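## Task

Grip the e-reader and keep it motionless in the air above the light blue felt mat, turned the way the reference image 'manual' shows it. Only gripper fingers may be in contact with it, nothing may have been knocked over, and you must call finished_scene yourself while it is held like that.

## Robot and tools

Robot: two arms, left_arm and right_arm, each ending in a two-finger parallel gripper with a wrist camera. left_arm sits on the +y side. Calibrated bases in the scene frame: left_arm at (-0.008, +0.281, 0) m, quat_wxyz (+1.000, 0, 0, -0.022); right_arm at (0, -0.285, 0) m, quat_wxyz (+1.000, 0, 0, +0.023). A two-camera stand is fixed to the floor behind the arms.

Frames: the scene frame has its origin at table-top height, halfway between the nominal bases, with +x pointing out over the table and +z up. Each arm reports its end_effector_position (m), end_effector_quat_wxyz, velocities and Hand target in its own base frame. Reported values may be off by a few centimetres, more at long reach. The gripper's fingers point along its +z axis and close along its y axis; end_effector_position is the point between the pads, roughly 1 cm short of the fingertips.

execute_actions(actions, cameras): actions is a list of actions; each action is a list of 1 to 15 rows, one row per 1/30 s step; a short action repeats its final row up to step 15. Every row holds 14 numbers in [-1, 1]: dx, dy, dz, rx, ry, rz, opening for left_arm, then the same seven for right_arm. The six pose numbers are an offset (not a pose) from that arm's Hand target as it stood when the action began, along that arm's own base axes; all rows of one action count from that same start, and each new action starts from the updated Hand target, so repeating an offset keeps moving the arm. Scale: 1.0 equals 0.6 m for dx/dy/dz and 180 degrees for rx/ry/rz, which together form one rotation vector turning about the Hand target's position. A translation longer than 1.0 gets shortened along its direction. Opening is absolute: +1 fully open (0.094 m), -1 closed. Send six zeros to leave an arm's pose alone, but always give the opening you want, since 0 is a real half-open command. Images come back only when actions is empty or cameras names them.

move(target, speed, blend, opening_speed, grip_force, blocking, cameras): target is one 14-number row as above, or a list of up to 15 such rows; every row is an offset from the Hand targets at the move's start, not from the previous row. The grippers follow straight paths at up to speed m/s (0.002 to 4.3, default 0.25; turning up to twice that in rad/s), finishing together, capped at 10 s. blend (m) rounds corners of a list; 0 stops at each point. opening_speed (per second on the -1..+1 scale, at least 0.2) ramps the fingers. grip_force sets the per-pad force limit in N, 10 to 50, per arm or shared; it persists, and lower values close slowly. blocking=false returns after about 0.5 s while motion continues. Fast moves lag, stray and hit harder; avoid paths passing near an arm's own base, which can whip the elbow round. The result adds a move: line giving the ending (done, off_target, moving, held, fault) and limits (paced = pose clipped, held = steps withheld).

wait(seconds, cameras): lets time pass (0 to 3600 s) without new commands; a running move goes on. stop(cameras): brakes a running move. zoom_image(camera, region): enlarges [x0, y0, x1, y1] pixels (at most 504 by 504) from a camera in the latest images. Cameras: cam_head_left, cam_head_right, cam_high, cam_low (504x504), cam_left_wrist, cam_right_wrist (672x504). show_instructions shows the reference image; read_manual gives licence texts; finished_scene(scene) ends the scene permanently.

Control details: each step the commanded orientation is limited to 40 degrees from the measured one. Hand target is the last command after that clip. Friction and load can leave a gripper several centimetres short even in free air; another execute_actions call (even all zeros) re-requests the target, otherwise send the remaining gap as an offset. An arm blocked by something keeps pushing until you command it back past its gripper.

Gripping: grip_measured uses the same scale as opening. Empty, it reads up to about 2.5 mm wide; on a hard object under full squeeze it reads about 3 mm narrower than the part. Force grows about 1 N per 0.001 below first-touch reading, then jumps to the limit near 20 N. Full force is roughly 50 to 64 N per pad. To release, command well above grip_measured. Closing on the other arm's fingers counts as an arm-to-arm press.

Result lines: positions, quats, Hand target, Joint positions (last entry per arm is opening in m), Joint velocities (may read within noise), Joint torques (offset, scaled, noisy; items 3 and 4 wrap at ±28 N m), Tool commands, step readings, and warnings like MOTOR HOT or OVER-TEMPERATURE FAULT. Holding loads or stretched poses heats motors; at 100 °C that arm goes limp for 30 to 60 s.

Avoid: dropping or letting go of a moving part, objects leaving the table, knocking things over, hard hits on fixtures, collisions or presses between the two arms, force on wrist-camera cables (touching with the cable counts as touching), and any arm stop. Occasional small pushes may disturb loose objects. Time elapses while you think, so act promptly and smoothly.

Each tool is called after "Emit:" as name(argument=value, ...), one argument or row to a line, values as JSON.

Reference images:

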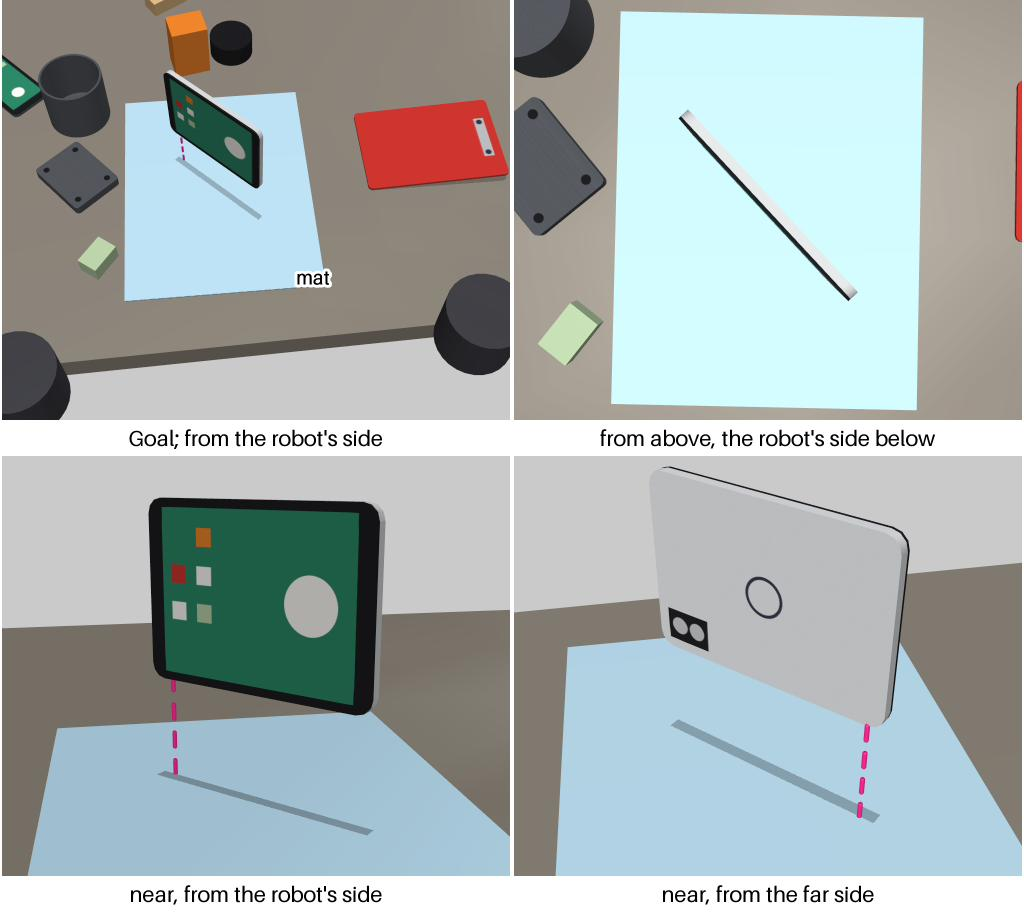

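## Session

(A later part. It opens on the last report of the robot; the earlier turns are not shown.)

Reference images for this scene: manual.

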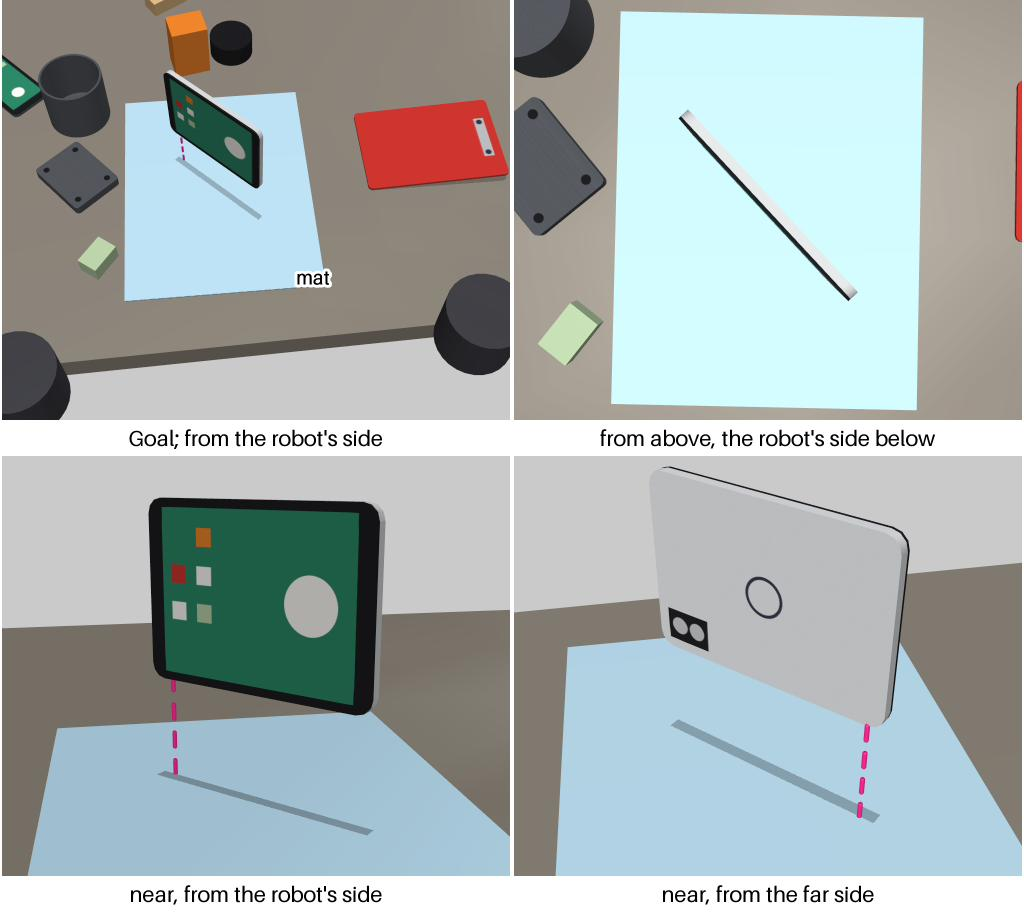

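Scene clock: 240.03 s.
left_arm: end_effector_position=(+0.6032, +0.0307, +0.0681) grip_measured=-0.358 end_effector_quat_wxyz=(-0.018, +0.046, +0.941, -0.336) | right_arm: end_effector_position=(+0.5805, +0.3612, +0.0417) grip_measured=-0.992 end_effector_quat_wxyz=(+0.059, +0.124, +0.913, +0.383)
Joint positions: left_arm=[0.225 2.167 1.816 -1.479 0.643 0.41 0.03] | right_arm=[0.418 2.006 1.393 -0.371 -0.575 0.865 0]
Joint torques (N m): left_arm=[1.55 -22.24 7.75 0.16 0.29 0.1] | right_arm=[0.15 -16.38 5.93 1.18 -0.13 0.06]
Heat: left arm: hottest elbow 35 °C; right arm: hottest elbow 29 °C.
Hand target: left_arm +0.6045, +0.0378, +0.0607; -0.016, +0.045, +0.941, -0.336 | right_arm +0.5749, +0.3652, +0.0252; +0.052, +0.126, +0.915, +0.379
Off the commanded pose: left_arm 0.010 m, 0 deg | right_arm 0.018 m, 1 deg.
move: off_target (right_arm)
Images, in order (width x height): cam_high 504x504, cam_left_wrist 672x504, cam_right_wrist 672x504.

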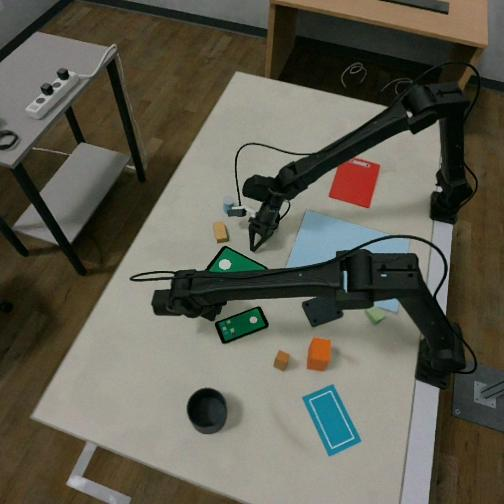

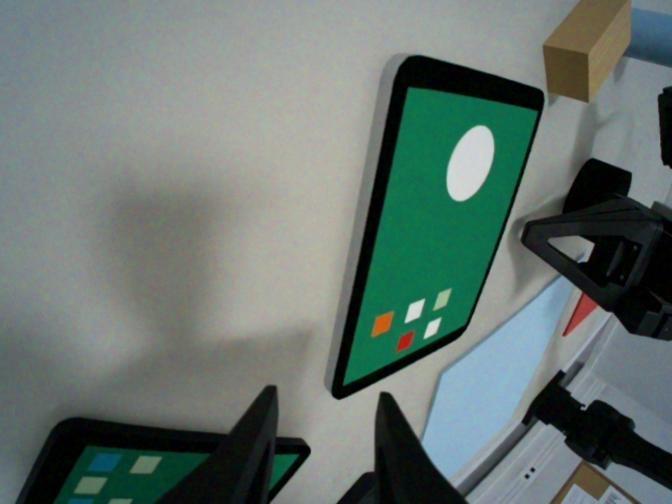

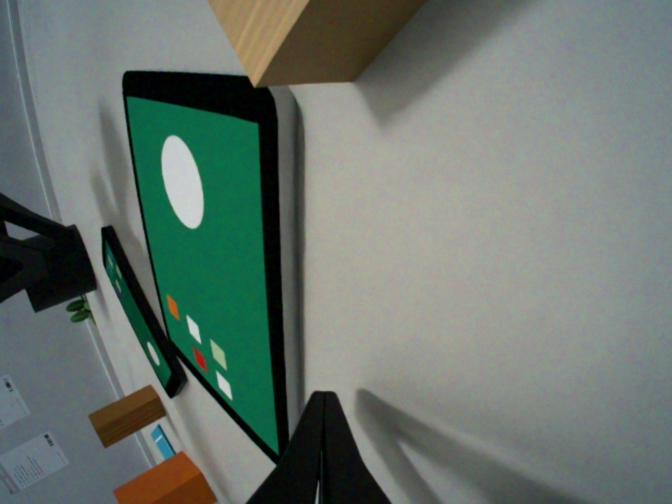

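Emit:
move(
  target=[
    [0,0,-0.04,0,0,0,-0.36,0,0,-0.022,0,0,0,-1],
    [0,0,-0.055,0,0,0,-0.36,0.006,0.03,-0.022,0,0,0,-1],
  ],
  speed=0.06,
  cameras=["cam_left_wrist","cam_right_wrist"],
)

Scene clock: 243.23 s.
left_arm: end_effector_position=(+0.6081, +0.0318, +0.0426) grip_measured=-0.358 end_effector_quat_wxyz=(-0.010, +0.049, +0.941, -0.334) | right_arm: end_effector_position=(+0.5819, +0.3645, +0.0341) grip_measured=-0.992 end_effector_quat_wxyz=(+0.067, +0.127, +0.913, +0.382)
Joint positions: left_arm=[0.225 2.196 1.798 -1.413 0.643 0.41 0.03] | right_arm=[0.426 2.018 1.385 -0.336 -0.558 0.88 0]
Joint torques (N m): left_arm=[1.32 -20.84 6.58 0.16 0.29 0.11] | right_arm=[1.73 -14.33 8.12 0.9 -0.26 0.16]
Heat: left arm: hottest elbow 34 °C; right arm: hottest elbow 29 °C.
Hand target: left_arm +0.6046, +0.0378, +0.0275; -0.016, +0.045, +0.941, -0.336 | right_arm +0.5786, +0.3832, +0.0121; +0.053, +0.126, +0.915, +0.379
Off the commanded pose: left_arm 0.016 m, 1 deg | right_arm 0.029 m, 2 deg.
move: off_target (left_arm, right_arm)

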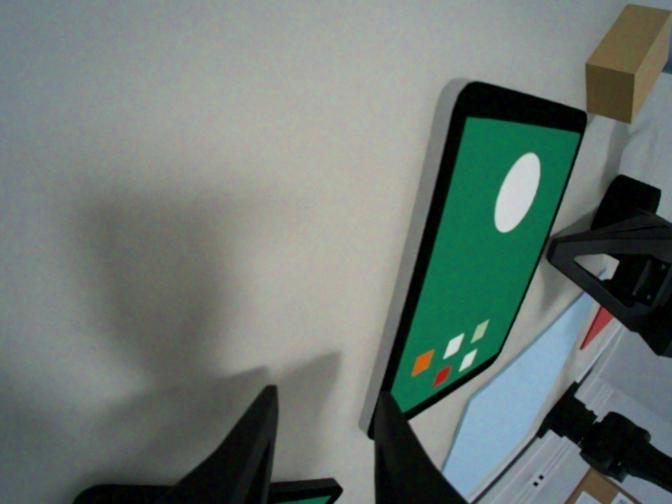

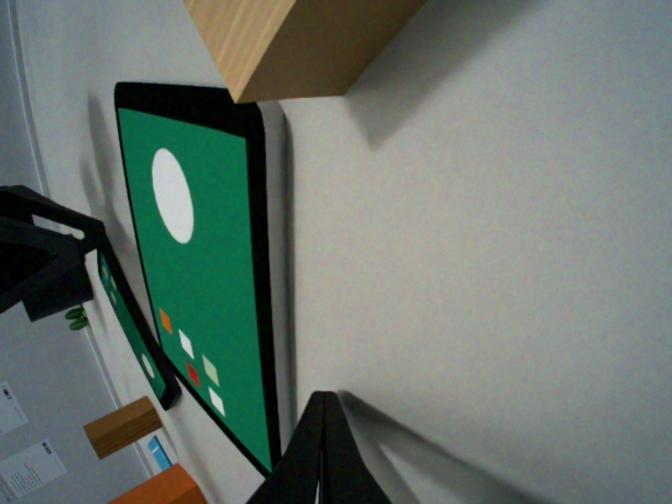

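Emit:
move(
  target=[0.0,-0.09,-0.0125,0,0,0,-0.36,0,0,0,0,0,0,-1],
  speed=0.07,
  cameras=["cam_left_wrist","cam_right_wrist"],
)

Scene clock: 245.03 s.
left_arm: end_effector_position=(+0.6097, -0.0090, +0.0304) grip_measured=-0.358 end_effector_quat_wxyz=(-0.007, +0.046, +0.941, -0.336) | right_arm: end_effector_position=(+0.5819, +0.3645, +0.0341) grip_measured=-0.992 end_effector_quat_wxyz=(+0.067, +0.127, +0.913, +0.382)
Joint positions: left_arm=[0.163 2.181 1.736 -1.313 0.664 0.324 0.03] | right_arm=[0.426 2.018 1.385 -0.336 -0.558 0.881 0]
Joint torques (N m): left_arm=[0.32 -22.07 5.9 0.51 0.24 -0.08] | right_arm=[1.73 -14.27 8.09 0.87 -0.26 0.15]
Heat: left arm: hottest elbow 34 °C; right arm: hottest elbow 29 °C.
Hand target: left_arm +0.6046, -0.0162, +0.0200; -0.016, +0.045, +0.941, -0.336 | right_arm +0.5786, +0.3832, +0.0121; +0.053, +0.126, +0.915, +0.379
Off the commanded pose: left_arm 0.014 m, 1 deg | right_arm 0.029 m, 2 deg.
move: off_target (left_arm)

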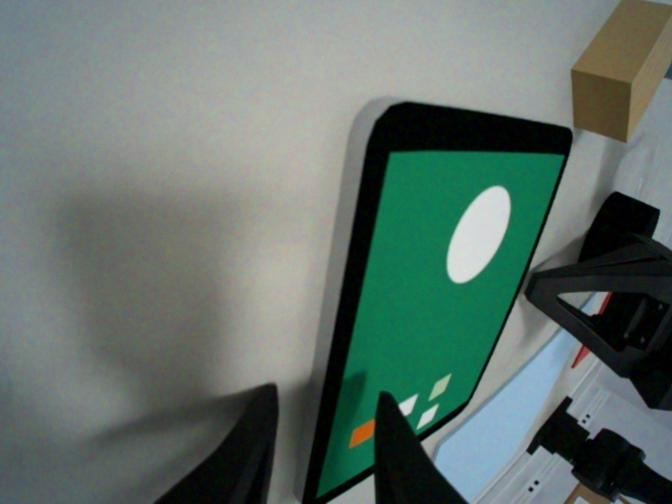

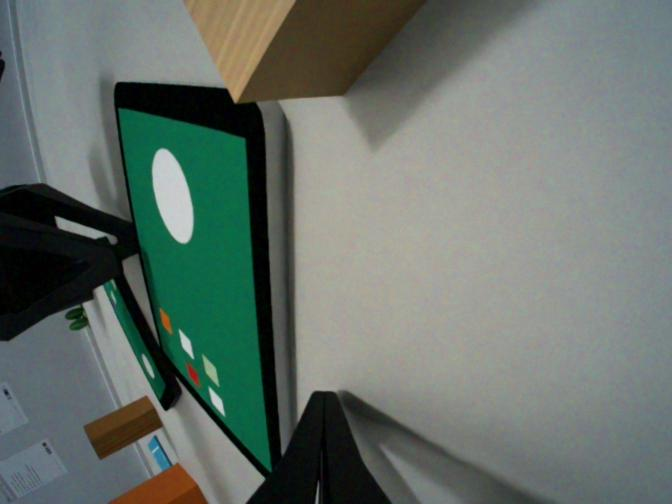

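Emit:
move(
  target=[0.0,-0.09,0.01,0,0,0,-0.36,0,0,0,0,0,0,-1],
  speed=0.06,
  cameras=["cam_left_wrist","cam_right_wrist"],
)

Scene clock: 246.73 s.
left_arm: end_effector_position=(+0.6106, -0.0461, +0.0308) grip_measured=-0.358 end_effector_quat_wxyz=(-0.006, +0.033, +0.942, -0.333) | right_arm: end_effector_position=(+0.5823, +0.3641, +0.0339) grip_measured=-0.992 end_effector_quat_wxyz=(+0.068, +0.129, +0.913, +0.381)
Joint positions: left_arm=[0.103 2.153 1.692 -1.235 0.669 0.217 0.03] | right_arm=[0.426 2.018 1.385 -0.336 -0.554 0.883 0]
Joint torques (N m): left_arm=[-1.9 -22.48 6.05 0.47 0.58 -0.08] | right_arm=[1.79 -14.27 8.13 0.87 -0.39 0.12]
Heat: left arm: hottest elbow 34 °C; right arm: hottest elbow 29 °C.
Hand target: left_arm +0.6046, -0.0702, +0.0262; -0.016, +0.045, +0.941, -0.336 | right_arm +0.5786, +0.3832, +0.0121; +0.053, +0.126, +0.915, +0.379
Off the commanded pose: left_arm 0.025 m, 2 deg | right_arm 0.029 m, 2 deg.
move: off_target (left_arm)

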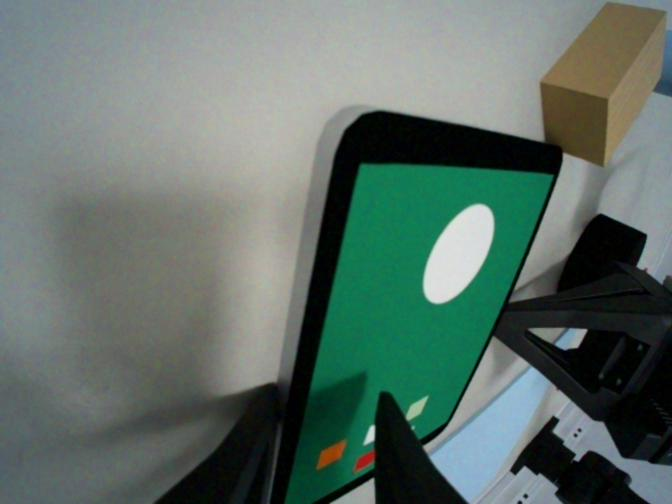

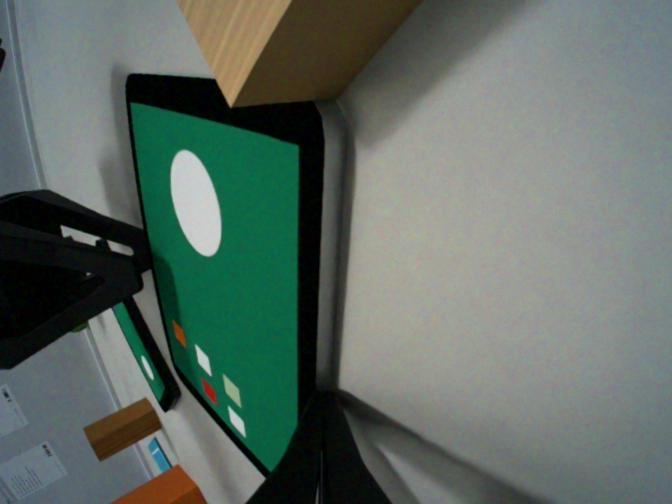

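Emit:
move(
  target=[0.0,-0.025,0.0833,0,0,0,-0.36,0,0,0,0,0,0,-1],
  speed=0.06,
  cameras=["cam_left_wrist","cam_right_wrist"],
)

Scene clock: 248.37 s.
left_arm: end_effector_position=(+0.6044, -0.0507, +0.0656) grip_measured=-0.358 end_effector_quat_wxyz=(-0.008, +0.025, +0.944, -0.328) | right_arm: end_effector_position=(+0.5827, +0.3638, +0.0337) grip_measured=-0.992 end_effector_quat_wxyz=(+0.069, +0.129, +0.913, +0.380)
Joint positions: left_arm=[0.094 2.093 1.692 -1.285 0.661 0.188 0.03] | right_arm=[0.426 2.018 1.385 -0.336 -0.551 0.883 0]
Joint torques (N m): left_arm=[-3.19 -22.07 8.72 -0.59 1.02 -0.09] | right_arm=[1.73 -14.27 8.1 0.88 -0.53 0.12]
Heat: left arm: hottest elbow 34 °C; right arm: hottest elbow 29 °C.
Hand target: left_arm +0.6046, -0.0852, +0.0762; -0.016, +0.045, +0.941, -0.336 | right_arm +0.5786, +0.3832, +0.0121; +0.053, +0.126, +0.915, +0.379
Off the commanded pose: left_arm 0.036 m, 3 deg | right_arm 0.029 m, 2 deg.
move: off_target (left_arm)

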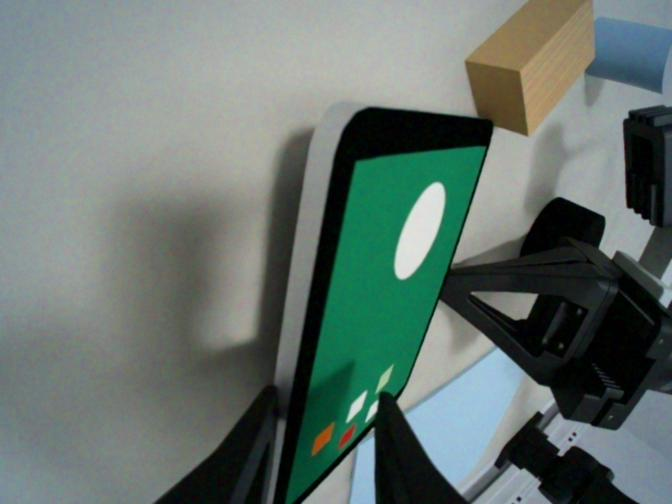

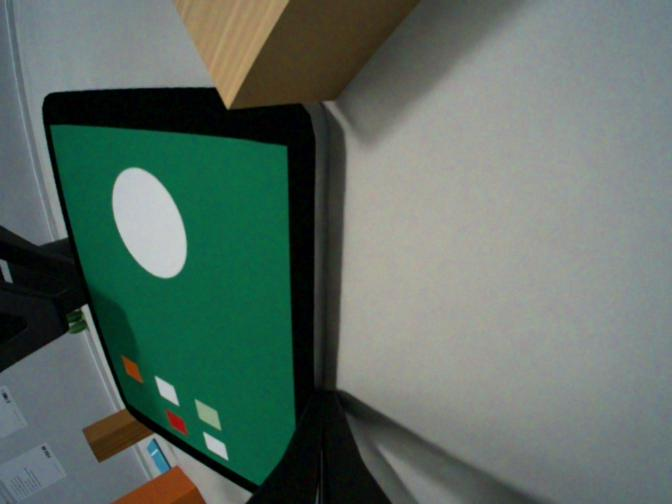

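Emit:
move(
  target=[0.0,-0.02,0.075,0,0,0,-0.36,0,0,0,0,0,0,-1],
  speed=0.06,
  cameras=["cam_left_wrist","cam_right_wrist"],
)

Scene clock: 250.03 s.
left_arm: end_effector_position=(+0.5966, -0.0740, +0.1107) grip_measured=-0.358 end_effector_quat_wxyz=(-0.018, +0.029, +0.942, -0.333) | right_arm: end_effector_position=(+0.5827, +0.3637, +0.0336) grip_measured=-0.992 end_effector_quat_wxyz=(+0.068, +0.131, +0.913, +0.380)
Joint positions: left_arm=[0.058 2.036 1.72 -1.37 0.671 0.159 0.03] | right_arm=[0.426 2.018 1.385 -0.336 -0.55 0.885 0]
Joint torques (N m): left_arm=[-1.44 -20.48 10.59 -0.14 0.73 -0.03] | right_arm=[1.61 -14.33 8.13 0.88 -0.57 0.11]
Heat: left arm: hottest elbow 34 °C; right arm: hottest elbow 29 °C.
Hand target: left_arm +0.6047, -0.0974, +0.1210; -0.016, +0.045, +0.941, -0.336 | right_arm +0.5786, +0.3832, +0.0121; +0.053, +0.126, +0.915, +0.379
Off the commanded pose: left_arm 0.027 m, 2 deg | right_arm 0.029 m, 2 deg.
move: off_target (left_arm)

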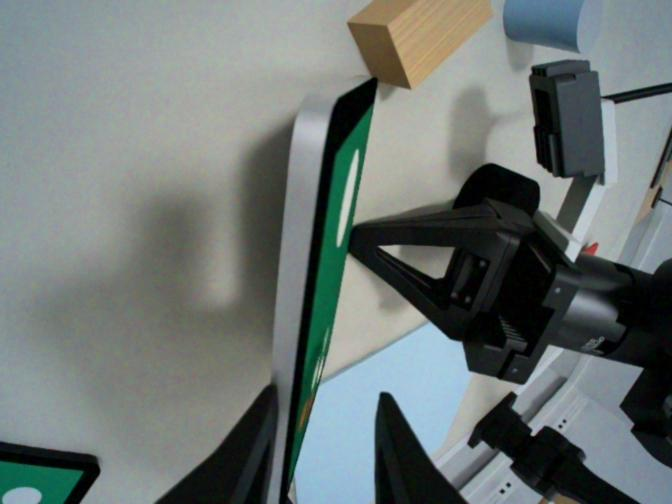

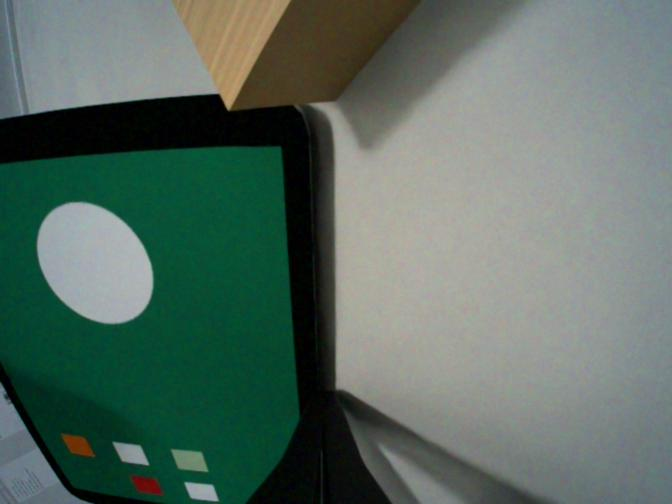

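Emit:
move(
  target=[0.0,-0.025,0.0,0,0,0,-0.36,0,0,0,0,0,0,-1],
  speed=0.04,
  cameras=["cam_left_wrist","cam_right_wrist"],
)

Scene clock: 251.33 s.
left_arm: end_effector_position=(+0.5957, -0.0847, +0.1199) grip_measured=-0.358 end_effector_quat_wxyz=(-0.018, +0.025, +0.942, -0.333) | right_arm: end_effector_position=(+0.5827, +0.3637, +0.0336) grip_measured=-0.992 end_effector_quat_wxyz=(+0.068, +0.131, +0.913, +0.380)
Joint positions: left_arm=[0.041 2.021 1.72 -1.368 0.674 0.128 0.03] | right_arm=[0.426 2.018 1.385 -0.336 -0.55 0.885 0]
Joint torques (N m): left_arm=[-2.14 -19.49 10.24 0.54 0.67 -0.03] | right_arm=[1.73 -14.15 8.12 0.87 -0.56 0.1]
Heat: left arm: hottest elbow 34 °C; right arm: hottest elbow 29 °C.
Hand target: left_arm +0.6046, -0.1122, +0.1212; -0.016, +0.045, +0.941, -0.336 | right_arm +0.5786, +0.3832, +0.0121; +0.053, +0.126, +0.915, +0.379
Off the commanded pose: left_arm 0.029 m, 2 deg | right_arm 0.029 m, 2 deg.
move: off_target (left_arm)

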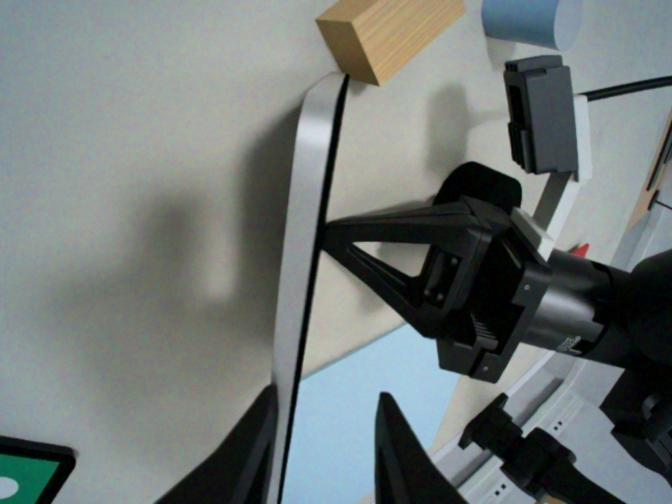

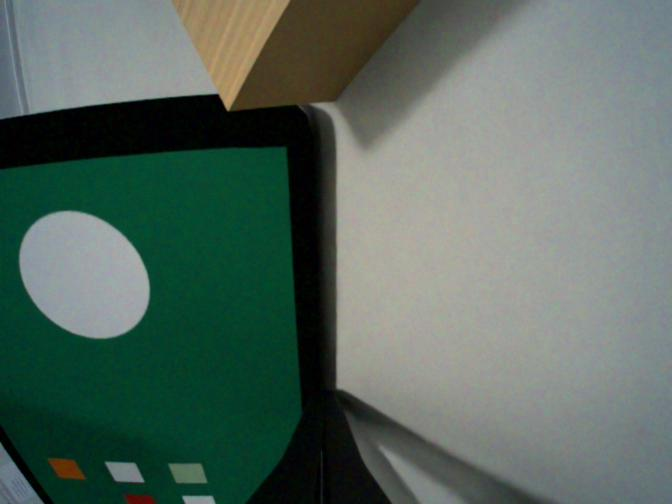

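Emit:
move(
  target=[0.0,0,-0.0333,0,0,0,-0.36,0,0,0,0,0,0,-1],
  speed=0.04,
  cameras=["cam_left_wrist","cam_right_wrist"],
)

Scene clock: 253.50 s.
left_arm: end_effector_position=(+0.6039, -0.0848, +0.1192) grip_measured=-0.358 end_effector_quat_wxyz=(+0.000, +0.031, +0.943, -0.332) | right_arm: end_effector_position=(+0.5827, +0.3637, +0.0336) grip_measured=-0.992 end_effector_quat_wxyz=(+0.068, +0.132, +0.913, +0.380)
Joint positions: left_arm=[0.04 2.021 1.72 -1.329 0.674 0.128 0.03] | right_arm=[0.426 2.018 1.385 -0.336 -0.55 0.887 0]
Joint torques (N m): left_arm=[-2.26 -18.14 8.25 0.61 0.64 -0.04] | right_arm=[1.61 -14.33 8.12 0.87 -0.57 0.09]
Heat: left arm: hottest elbow 34 °C; right arm: hottest elbow 28 °C.
Hand target: left_arm +0.6046, -0.1123, +0.1012; -0.016, +0.045, +0.941, -0.336 | right_arm +0.5786, +0.3832, +0.0121; +0.053, +0.126, +0.915, +0.379
Off the commanded pose: left_arm 0.033 m, 2 deg | right_arm 0.029 m, 2 deg.
move: off_target (left_arm)

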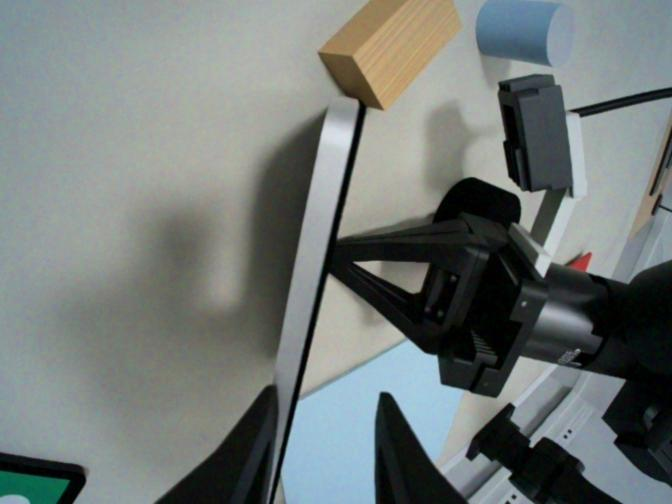

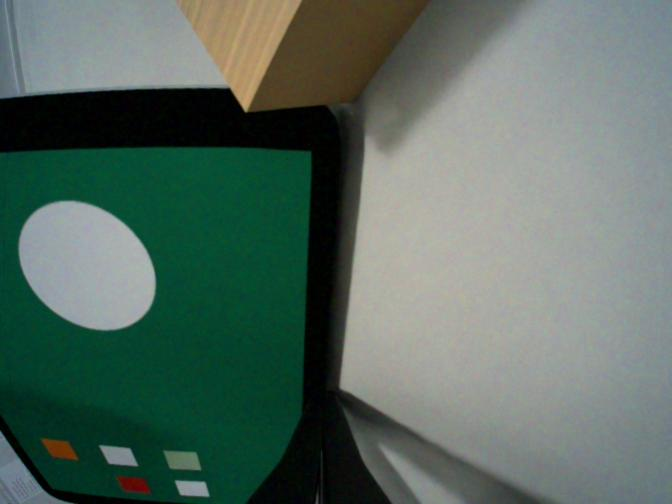

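Emit:
move(
  target=[-0.008,0.01,-0.0333,0,0,0,-0.36,0,0,0,0,0,0,-1],
  speed=0.04,
  cameras=["cam_left_wrist","cam_right_wrist"],
)

Scene clock: 254.80 s.
left_arm: end_effector_position=(+0.6104, -0.0845, +0.1160) grip_measured=-0.358 end_effector_quat_wxyz=(+0.017, +0.037, +0.943, -0.330) | right_arm: end_effector_position=(+0.5827, +0.3637, +0.0336) grip_measured=-0.992 end_effector_quat_wxyz=(+0.068, +0.132, +0.913, +0.380)
Joint positions: left_arm=[0.04 2.021 1.712 -1.286 0.674 0.128 0.03] | right_arm=[0.426 2.018 1.385 -0.336 -0.55 0.888 0]
Joint torques (N m): left_arm=[-1.73 -18.14 5.7 0.65 0.61 0.09] | right_arm=[1.73 -14.33 8.1 0.88 -0.56 0.07]
Heat: left arm: hottest elbow 34 °C; right arm: hottest elbow 28 °C.
Hand target: left_arm +0.5997, -0.1063, +0.0811; -0.016, +0.045, +0.941, -0.336 | right_arm +0.5786, +0.3832, +0.0121; +0.053, +0.126, +0.915, +0.379
Off the commanded pose: left_arm 0.042 m, 4 deg | right_arm 0.029 m, 2 deg.
move: off_target (left_arm)

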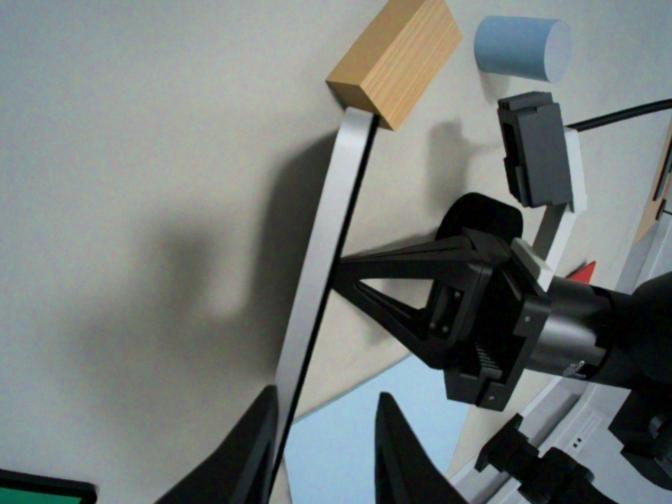

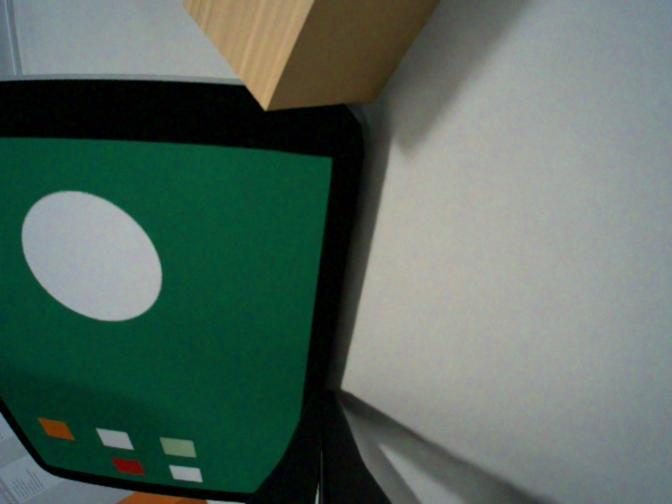

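Emit:
move(
  target=[0.0,-0.0,-0.03,0,0,0,-0.36,0,0,0,0,0,0,-1],
  speed=0.1,
  cameras=["cam_left_wrist","cam_right_wrist"],
)

Scene clock: 256.67 s.
left_arm: end_effector_position=(+0.6139, -0.0782, +0.1083) grip_measured=-0.358 end_effector_quat_wxyz=(+0.029, +0.037, +0.944, -0.327) | right_arm: end_effector_position=(+0.5827, +0.3638, +0.0337) grip_measured=-0.992 end_effector_quat_wxyz=(+0.067, +0.133, +0.913, +0.380)
Joint positions: left_arm=[0.049 2.021 1.693 -1.242 0.67 0.128 0.03] | right_arm=[0.426 2.018 1.385 -0.336 -0.551 0.89 0]
Joint torques (N m): left_arm=[-2.02 -16.44 5.59 0.43 0.73 0.09] | right_arm=[1.67 -14.21 8.09 0.88 -0.53 0.06]
Heat: left arm: hottest elbow 33 °C; right arm: hottest elbow 28 °C.
Hand target: left_arm +0.5998, -0.1062, +0.0632; -0.016, +0.045, +0.941, -0.336 | right_arm +0.5786, +0.3832, +0.0121; +0.053, +0.126, +0.915, +0.379
Off the commanded pose: left_arm 0.055 m, 5 deg | right_arm 0.029 m, 2 deg.
move: off_target (left_arm)

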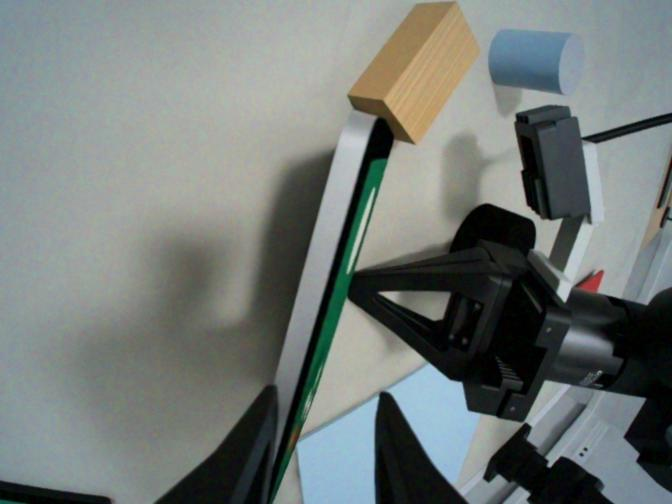

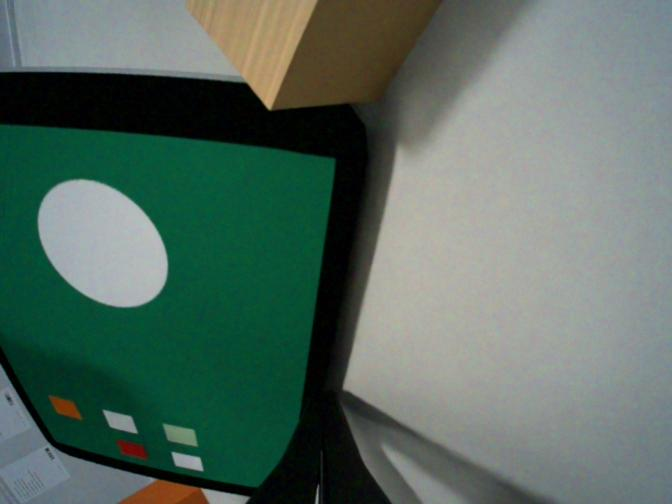

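Emit:
move(
  target=[
    [0.0,0.03,-0.05,0,0,0,-0.36,0,0,0,0,0,0,-1],
    [0.0,0.05,-0.09,0,0,0,-0.36,0,0,0,0,0,0,-1],
  ],
  speed=0.1,
  blend=0.02,
  cameras=["cam_left_wrist","cam_right_wrist"],
)

Scene clock: 267.83 s.
left_arm: end_effector_position=(+0.6102, -0.0488, +0.0296) grip_measured=-0.358 end_effector_quat_wxyz=(+0.009, +0.029, +0.944, -0.330) | right_arm: end_effector_position=(+0.5819, +0.3647, +0.0353) grip_measured=-0.992 end_effector_quat_wxyz=(+0.065, +0.131, +0.912, +0.383)
Joint positions: left_arm=[0.098 2.131 1.652 -1.174 0.668 0.188 0.03] | right_arm=[0.426 2.016 1.385 -0.336 -0.559 0.891 0]
Joint torques (N m): left_arm=[-1.96 -19.31 6.3 0.2 0.66 0.09] | right_arm=[1.85 -14.39 8.06 0.91 -0.19 0.06]
Heat: left arm: hottest elbow 32 °C; right arm: hottest elbow 28 °C.
Hand target: left_arm +0.5997, -0.0763, +0.0090; -0.016, +0.045, +0.941, -0.336 | right_arm +0.5786, +0.3832, +0.0121; +0.053, +0.126, +0.915, +0.379
Off the commanded pose: left_arm 0.036 m, 3 deg | right_arm 0.030 m, 2 deg.
move: off_target (left_arm); blend cut to 0.0134 m at target 1

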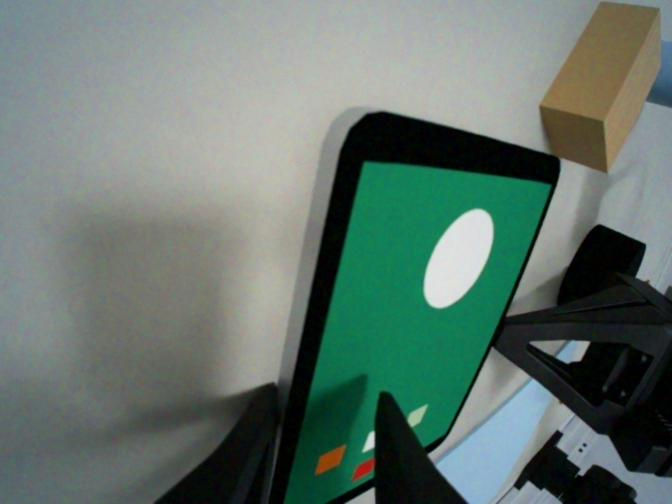

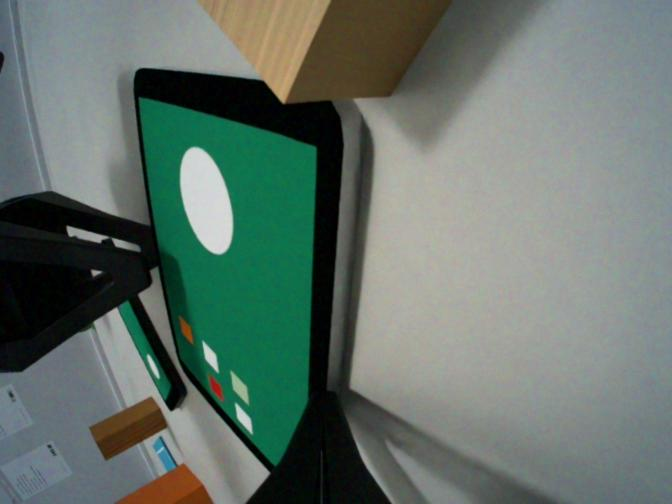

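Emit:
move(
  target=[
    [0.0,0.09,0.03,0,0,0,-0.36,0,0,0,0,0,0,-1],
    [0.01,0.208,0.1,0.1397,-0.0164,-0.0139,0.064,0,0,0,0,0,0,-1],
  ],
  speed=0.12,
  blend=0.02,
)

Emit:
execute_actions(
  actions=[
    [[0,0,0,0,0,0,0.064,0,0,0,0,0,0,-1]],
  ],
  cameras=["cam_left_wrist","cam_right_wrist"],
)

Scene clock: 271.90 s.
left_arm: end_effector_position=(+0.5868, +0.0385, +0.0451) grip_measured=+0.062 end_effector_quat_wxyz=(-0.036, +0.069, +0.989, -0.128) | right_arm: end_effector_position=(+0.5815, +0.3668, +0.0359) grip_measured=-0.992 end_effector_quat_wxyz=(+0.066, +0.129, +0.911, +0.385)
Joint positions: left_arm=[0.135 2.072 1.686 -1.311 0.235 0.289 0.05] | right_arm=[0.428 2.016 1.385 -0.331 -0.561 0.891 0]
Joint torques (N m): left_arm=[1.9 -22.65 11.48 -0.31 0.03 0.05] | right_arm=[1.49 -14.21 8.13 0.75 -0.13 0.05]
Heat: left arm: hottest elbow 33 °C; right arm: hottest elbow 28 °C.
Hand target: left_arm +0.6057, +0.0485, +0.0690; -0.009, +0.070, +0.990, -0.121 | right_arm +0.5787, +0.3831, +0.0121; +0.053, +0.126, +0.915, +0.379
Off the commanded pose: left_arm 0.032 m, 3 deg | right_arm 0.029 m, 2 deg.
move: off_target (left_arm); target 2's new opening was sent with left_arm's hand 0.032 m and 3 deg from that target

Scene clock: 272.60 s.
left_arm: end_effector_position=(+0.5868, +0.0385, +0.0451) grip_measured=+0.062 end_effector_quat_wxyz=(-0.036, +0.069, +0.989, -0.128) | right_arm: end_effector_position=(+0.5815, +0.3668, +0.0359) grip_measured=-0.992 end_effector_quat_wxyz=(+0.066, +0.129, +0.911, +0.385)
Joint positions: left_arm=[0.135 2.072 1.686 -1.311 0.235 0.289 0.05] | right_arm=[0.428 2.016 1.385 -0.331 -0.561 0.891 0]
Joint torques (N m): left_arm=[1.96 -22.42 11.55 -0.23 0.04 0.07] | right_arm=[1.49 -14.21 8.14 0.75 -0.13 0.06]
Heat: left arm: hottest elbow 33 °C; right arm: hottest elbow 28 °C.
Hand target: left_arm +0.6057, +0.0485, +0.0690; -0.009, +0.070, +0.990, -0.121 | right_arm +0.5787, +0.3831, +0.0121; +0.053, +0.126, +0.915, +0.379
Off the commanded pose: left_arm 0.032 m, 3 deg | right_arm 0.029 m, 2 deg.
Step readings (end_effector_position of left_arm | right_arm):
0: (+0.5868, +0.0385, +0.0451) | (+0.5815, +0.3668, +0.0359)
1: (+0.5868, +0.0385, +0.0451) | (+0.5815, +0.3668, +0.0359)
2: (+0.5868, +0.0385, +0.0451) | (+0.5815, +0.3668, +0.0359)
4: (+0.5868, +0.0385, +0.0451) | (+0.5815, +0.3668, +0.0359)
8: (+0.5868, +0.0385, +0.0451) | (+0.5815, +0.3668, +0.0359)
15: (+0.5868, +0.0385, +0.0451) | (+0.5815, +0.3668, +0.0359)

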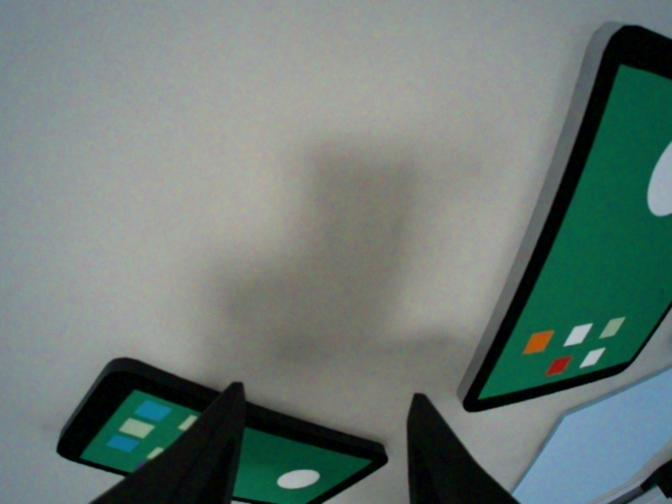

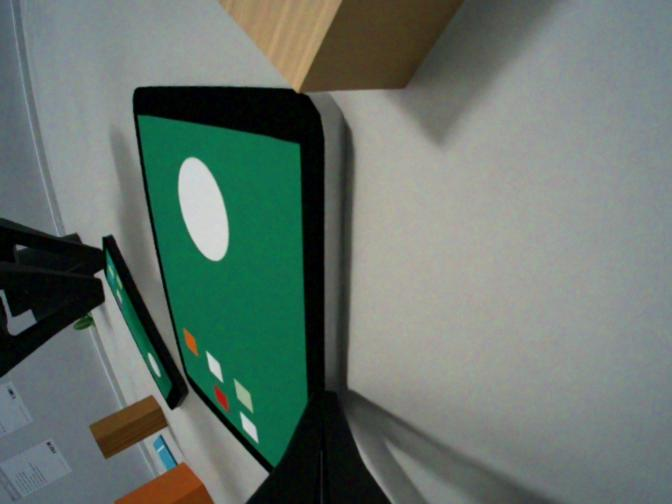

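Emit:
move(
  target=[0.01,-0.08,-0.05,0,0,0,0.064,0,0,0,0,0,0,-1],
  speed=0.08,
  cameras=["cam_left_wrist"],
)

Scene clock: 275.07 s.
left_arm: end_effector_position=(+0.6031, +0.0020, +0.0437) grip_measured=+0.062 end_effector_quat_wxyz=(-0.014, +0.072, +0.990, -0.121) | right_arm: end_effector_position=(+0.5815, +0.3668, +0.0359) grip_measured=-0.992 end_effector_quat_wxyz=(+0.066, +0.129, +0.911, +0.385)
Joint positions: left_arm=[0.072 2.072 1.686 -1.249 0.236 0.223 0.05] | right_arm=[0.428 2.016 1.385 -0.331 -0.561 0.891 0]
Joint torques (N m): left_arm=[1.2 -19.66 9.17 0.54 0.21 -0.09] | right_arm=[1.49 -14.33 8.12 0.75 -0.14 0.06]
Heat: left arm: hottest elbow 33 °C; right arm: hottest elbow 28 °C.
Hand target: left_arm +0.6117, +0.0005, +0.0390; -0.009, +0.069, +0.990, -0.121 | right_arm +0.5787, +0.3831, +0.0121; +0.053, +0.126, +0.915, +0.379
Off the commanded pose: left_arm 0.010 m, 1 deg | right_arm 0.029 m, 2 deg.
move: done

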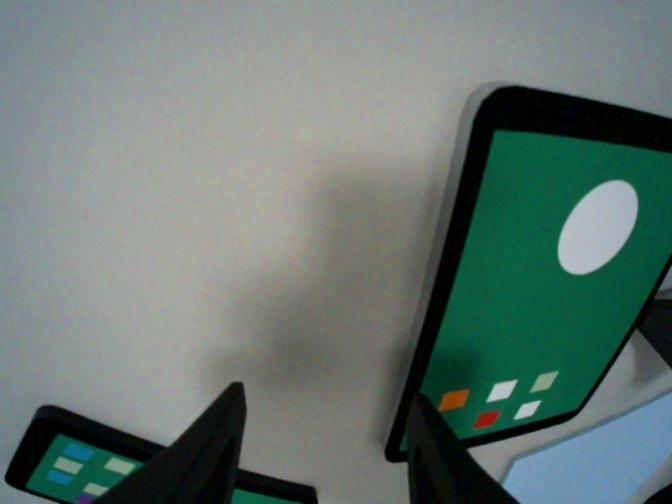

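Emit:
move(
  target=[0.0,0,-0.04,0,0,0,0.064,0,0,0,0,0,0,-1],
  speed=0.05,
  cameras=["cam_left_wrist"],
)

Scene clock: 276.27 s.
left_arm: end_effector_position=(+0.6127, +0.0027, +0.0277) grip_measured=+0.062 end_effector_quat_wxyz=(-0.002, +0.073, +0.990, -0.119) | right_arm: end_effector_position=(+0.5815, +0.3668, +0.0359) grip_measured=-0.992 end_effector_quat_wxyz=(+0.066, +0.129, +0.911, +0.385)
Joint positions: left_arm=[0.072 2.098 1.686 -1.199 0.236 0.223 0.05] | right_arm=[0.428 2.016 1.385 -0.331 -0.561 0.891 0]
Joint torques (N m): left_arm=[0.67 -20.72 7.34 0.61 0.21 -0.08] | right_arm=[1.44 -14.27 8.1 0.73 -0.14 0.06]
Heat: left arm: hottest elbow 33 °C; right arm: hottest elbow 28 °C.
Hand target: left_arm +0.6117, +0.0005, +0.0150; -0.009, +0.069, +0.990, -0.121 | right_arm +0.5787, +0.3831, +0.0121; +0.053, +0.126, +0.915, +0.379
Off the commanded pose: left_arm 0.013 m, 1 deg | right_arm 0.029 m, 2 deg.
move: off_target (left_arm)

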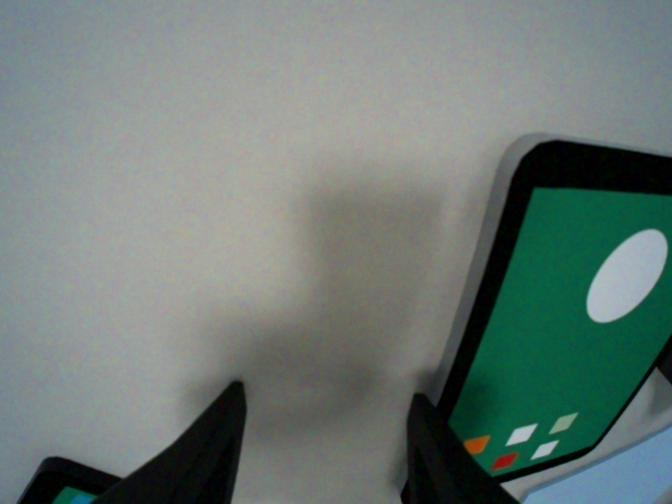

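Emit:
move(
  target=[-0.006,0,-0.018,0,0,0,0.064,0,0,0,0,0,0,-1],
  speed=0.05,
  cameras=["cam_left_wrist"],
)

Emit:
zoom_image(
  camera="cam_left_wrist",
  region=[150, 300, 480, 504],
)

Scene clock: 277.30 s.
left_arm: end_effector_position=(+0.6140, +0.0028, +0.0262) grip_measured=+0.062 end_effector_quat_wxyz=(+0.003, +0.072, +0.990, -0.119) | right_arm: end_effector_position=(+0.5815, +0.3668, +0.0359) grip_measured=-0.992 end_effector_quat_wxyz=(+0.066, +0.129, +0.911, +0.385)
Joint positions: left_arm=[0.072 2.096 1.679 -1.183 0.236 0.221 0.05] | right_arm=[0.428 2.016 1.385 -0.331 -0.561 0.891 0]
Joint torques (N m): left_arm=[0.73 -20.19 5.93 1.07 0.17 -0.04] | right_arm=[1.38 -14.15 8.13 0.75 -0.14 0.06]
Heat: left arm: hottest elbow 33 °C; right arm: hottest elbow 28 °C.
Hand target: left_arm +0.6082, +0.0006, +0.0042; -0.009, +0.070, +0.990, -0.121 | right_arm +0.5787, +0.3831, +0.0121; +0.053, +0.126, +0.915, +0.379
Off the commanded pose: left_arm 0.023 m, 1 deg | right_arm 0.029 m, 2 deg.
move: off_target (left_arm)

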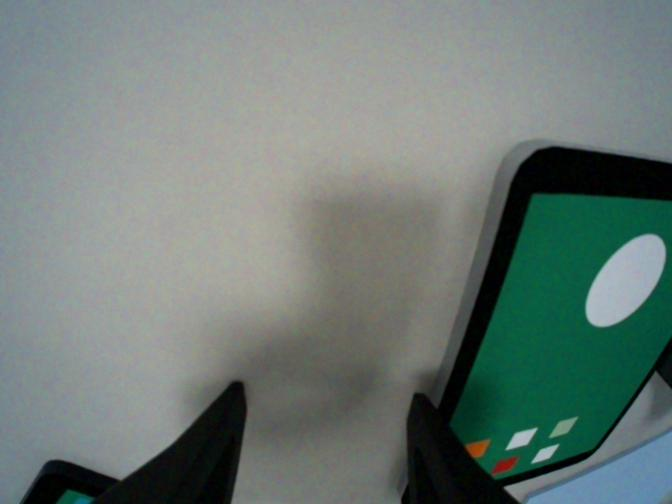

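Scaled by 1.527 from the camera's image (finer frame: 960x720).

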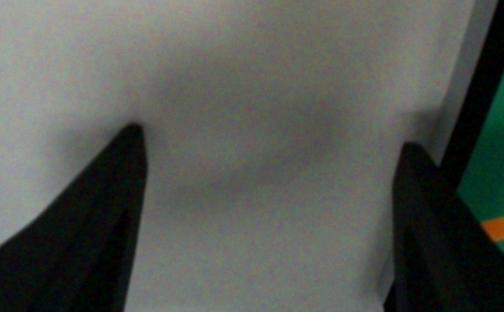

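Emit:
move(
  target=[-0.004,-0.115,0.01,0,0,0,0.064,0,0,0,0,0,0,-1],
  speed=0.06,
  cameras=["cam_left_wrist","cam_right_wrist"],
)

Scene clock: 279.27 s.
left_arm: end_effector_position=(+0.6143, -0.0585, +0.0267) grip_measured=+0.062 end_effector_quat_wxyz=(+0.005, +0.068, +0.991, -0.118) | right_arm: end_effector_position=(+0.5815, +0.3668, +0.0359) grip_measured=-0.992 end_effector_quat_wxyz=(+0.066, +0.129, +0.911, +0.385)
Joint positions: left_arm=[-0.028 2.086 1.663 -1.148 0.237 0.109 0.05] | right_arm=[0.428 2.016 1.385 -0.331 -0.561 0.891 0]
Joint torques (N m): left_arm=[-0.38 -20.42 6.12 0.72 0.32 -0.06] | right_arm=[1.44 -14.15 8.12 0.76 -0.13 0.06]
Heat: left arm: hottest elbow 32 °C; right arm: hottest elbow 28 °C.
Hand target: left_arm +0.6058, -0.0684, +0.0104; -0.009, +0.069, +0.990, -0.121 | right_arm +0.5787, +0.3831, +0.0121; +0.053, +0.126, +0.915, +0.379
Off the commanded pose: left_arm 0.021 m, 2 deg | right_arm 0.029 m, 2 deg.
move: off_target (left_arm)

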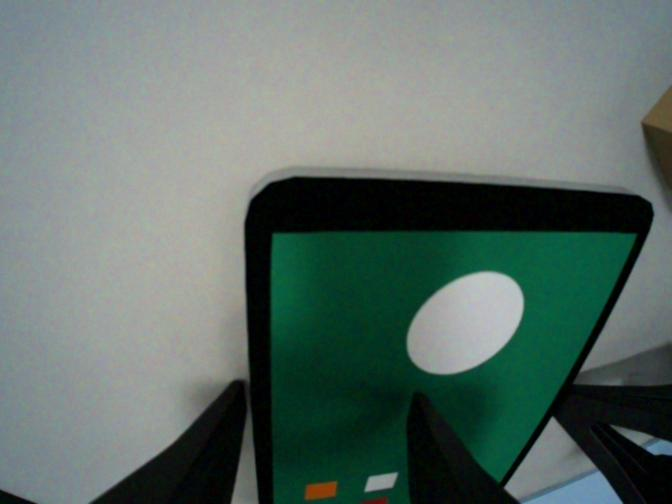

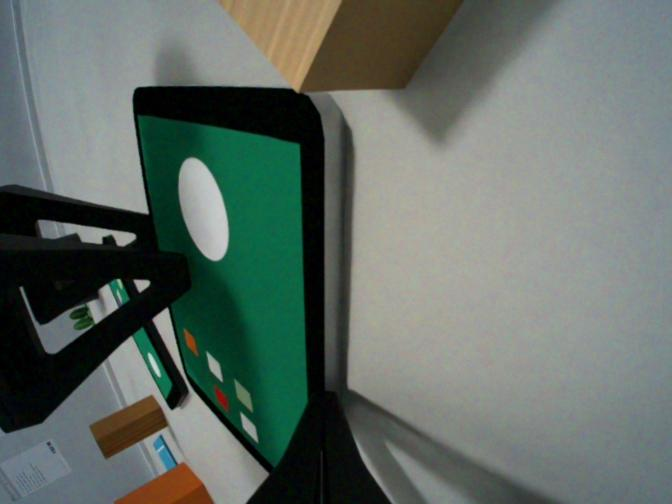

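Emit:
zoom_image(
  camera="cam_left_wrist",
  region=[150, 330, 480, 504],
)

Scaled by 1.527 from the camera's image (finer frame: 960x720).

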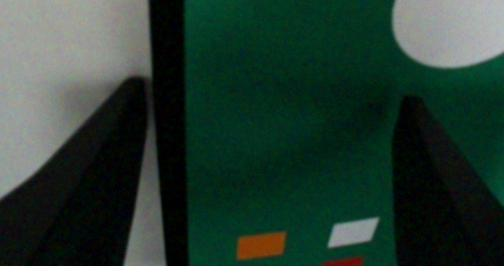

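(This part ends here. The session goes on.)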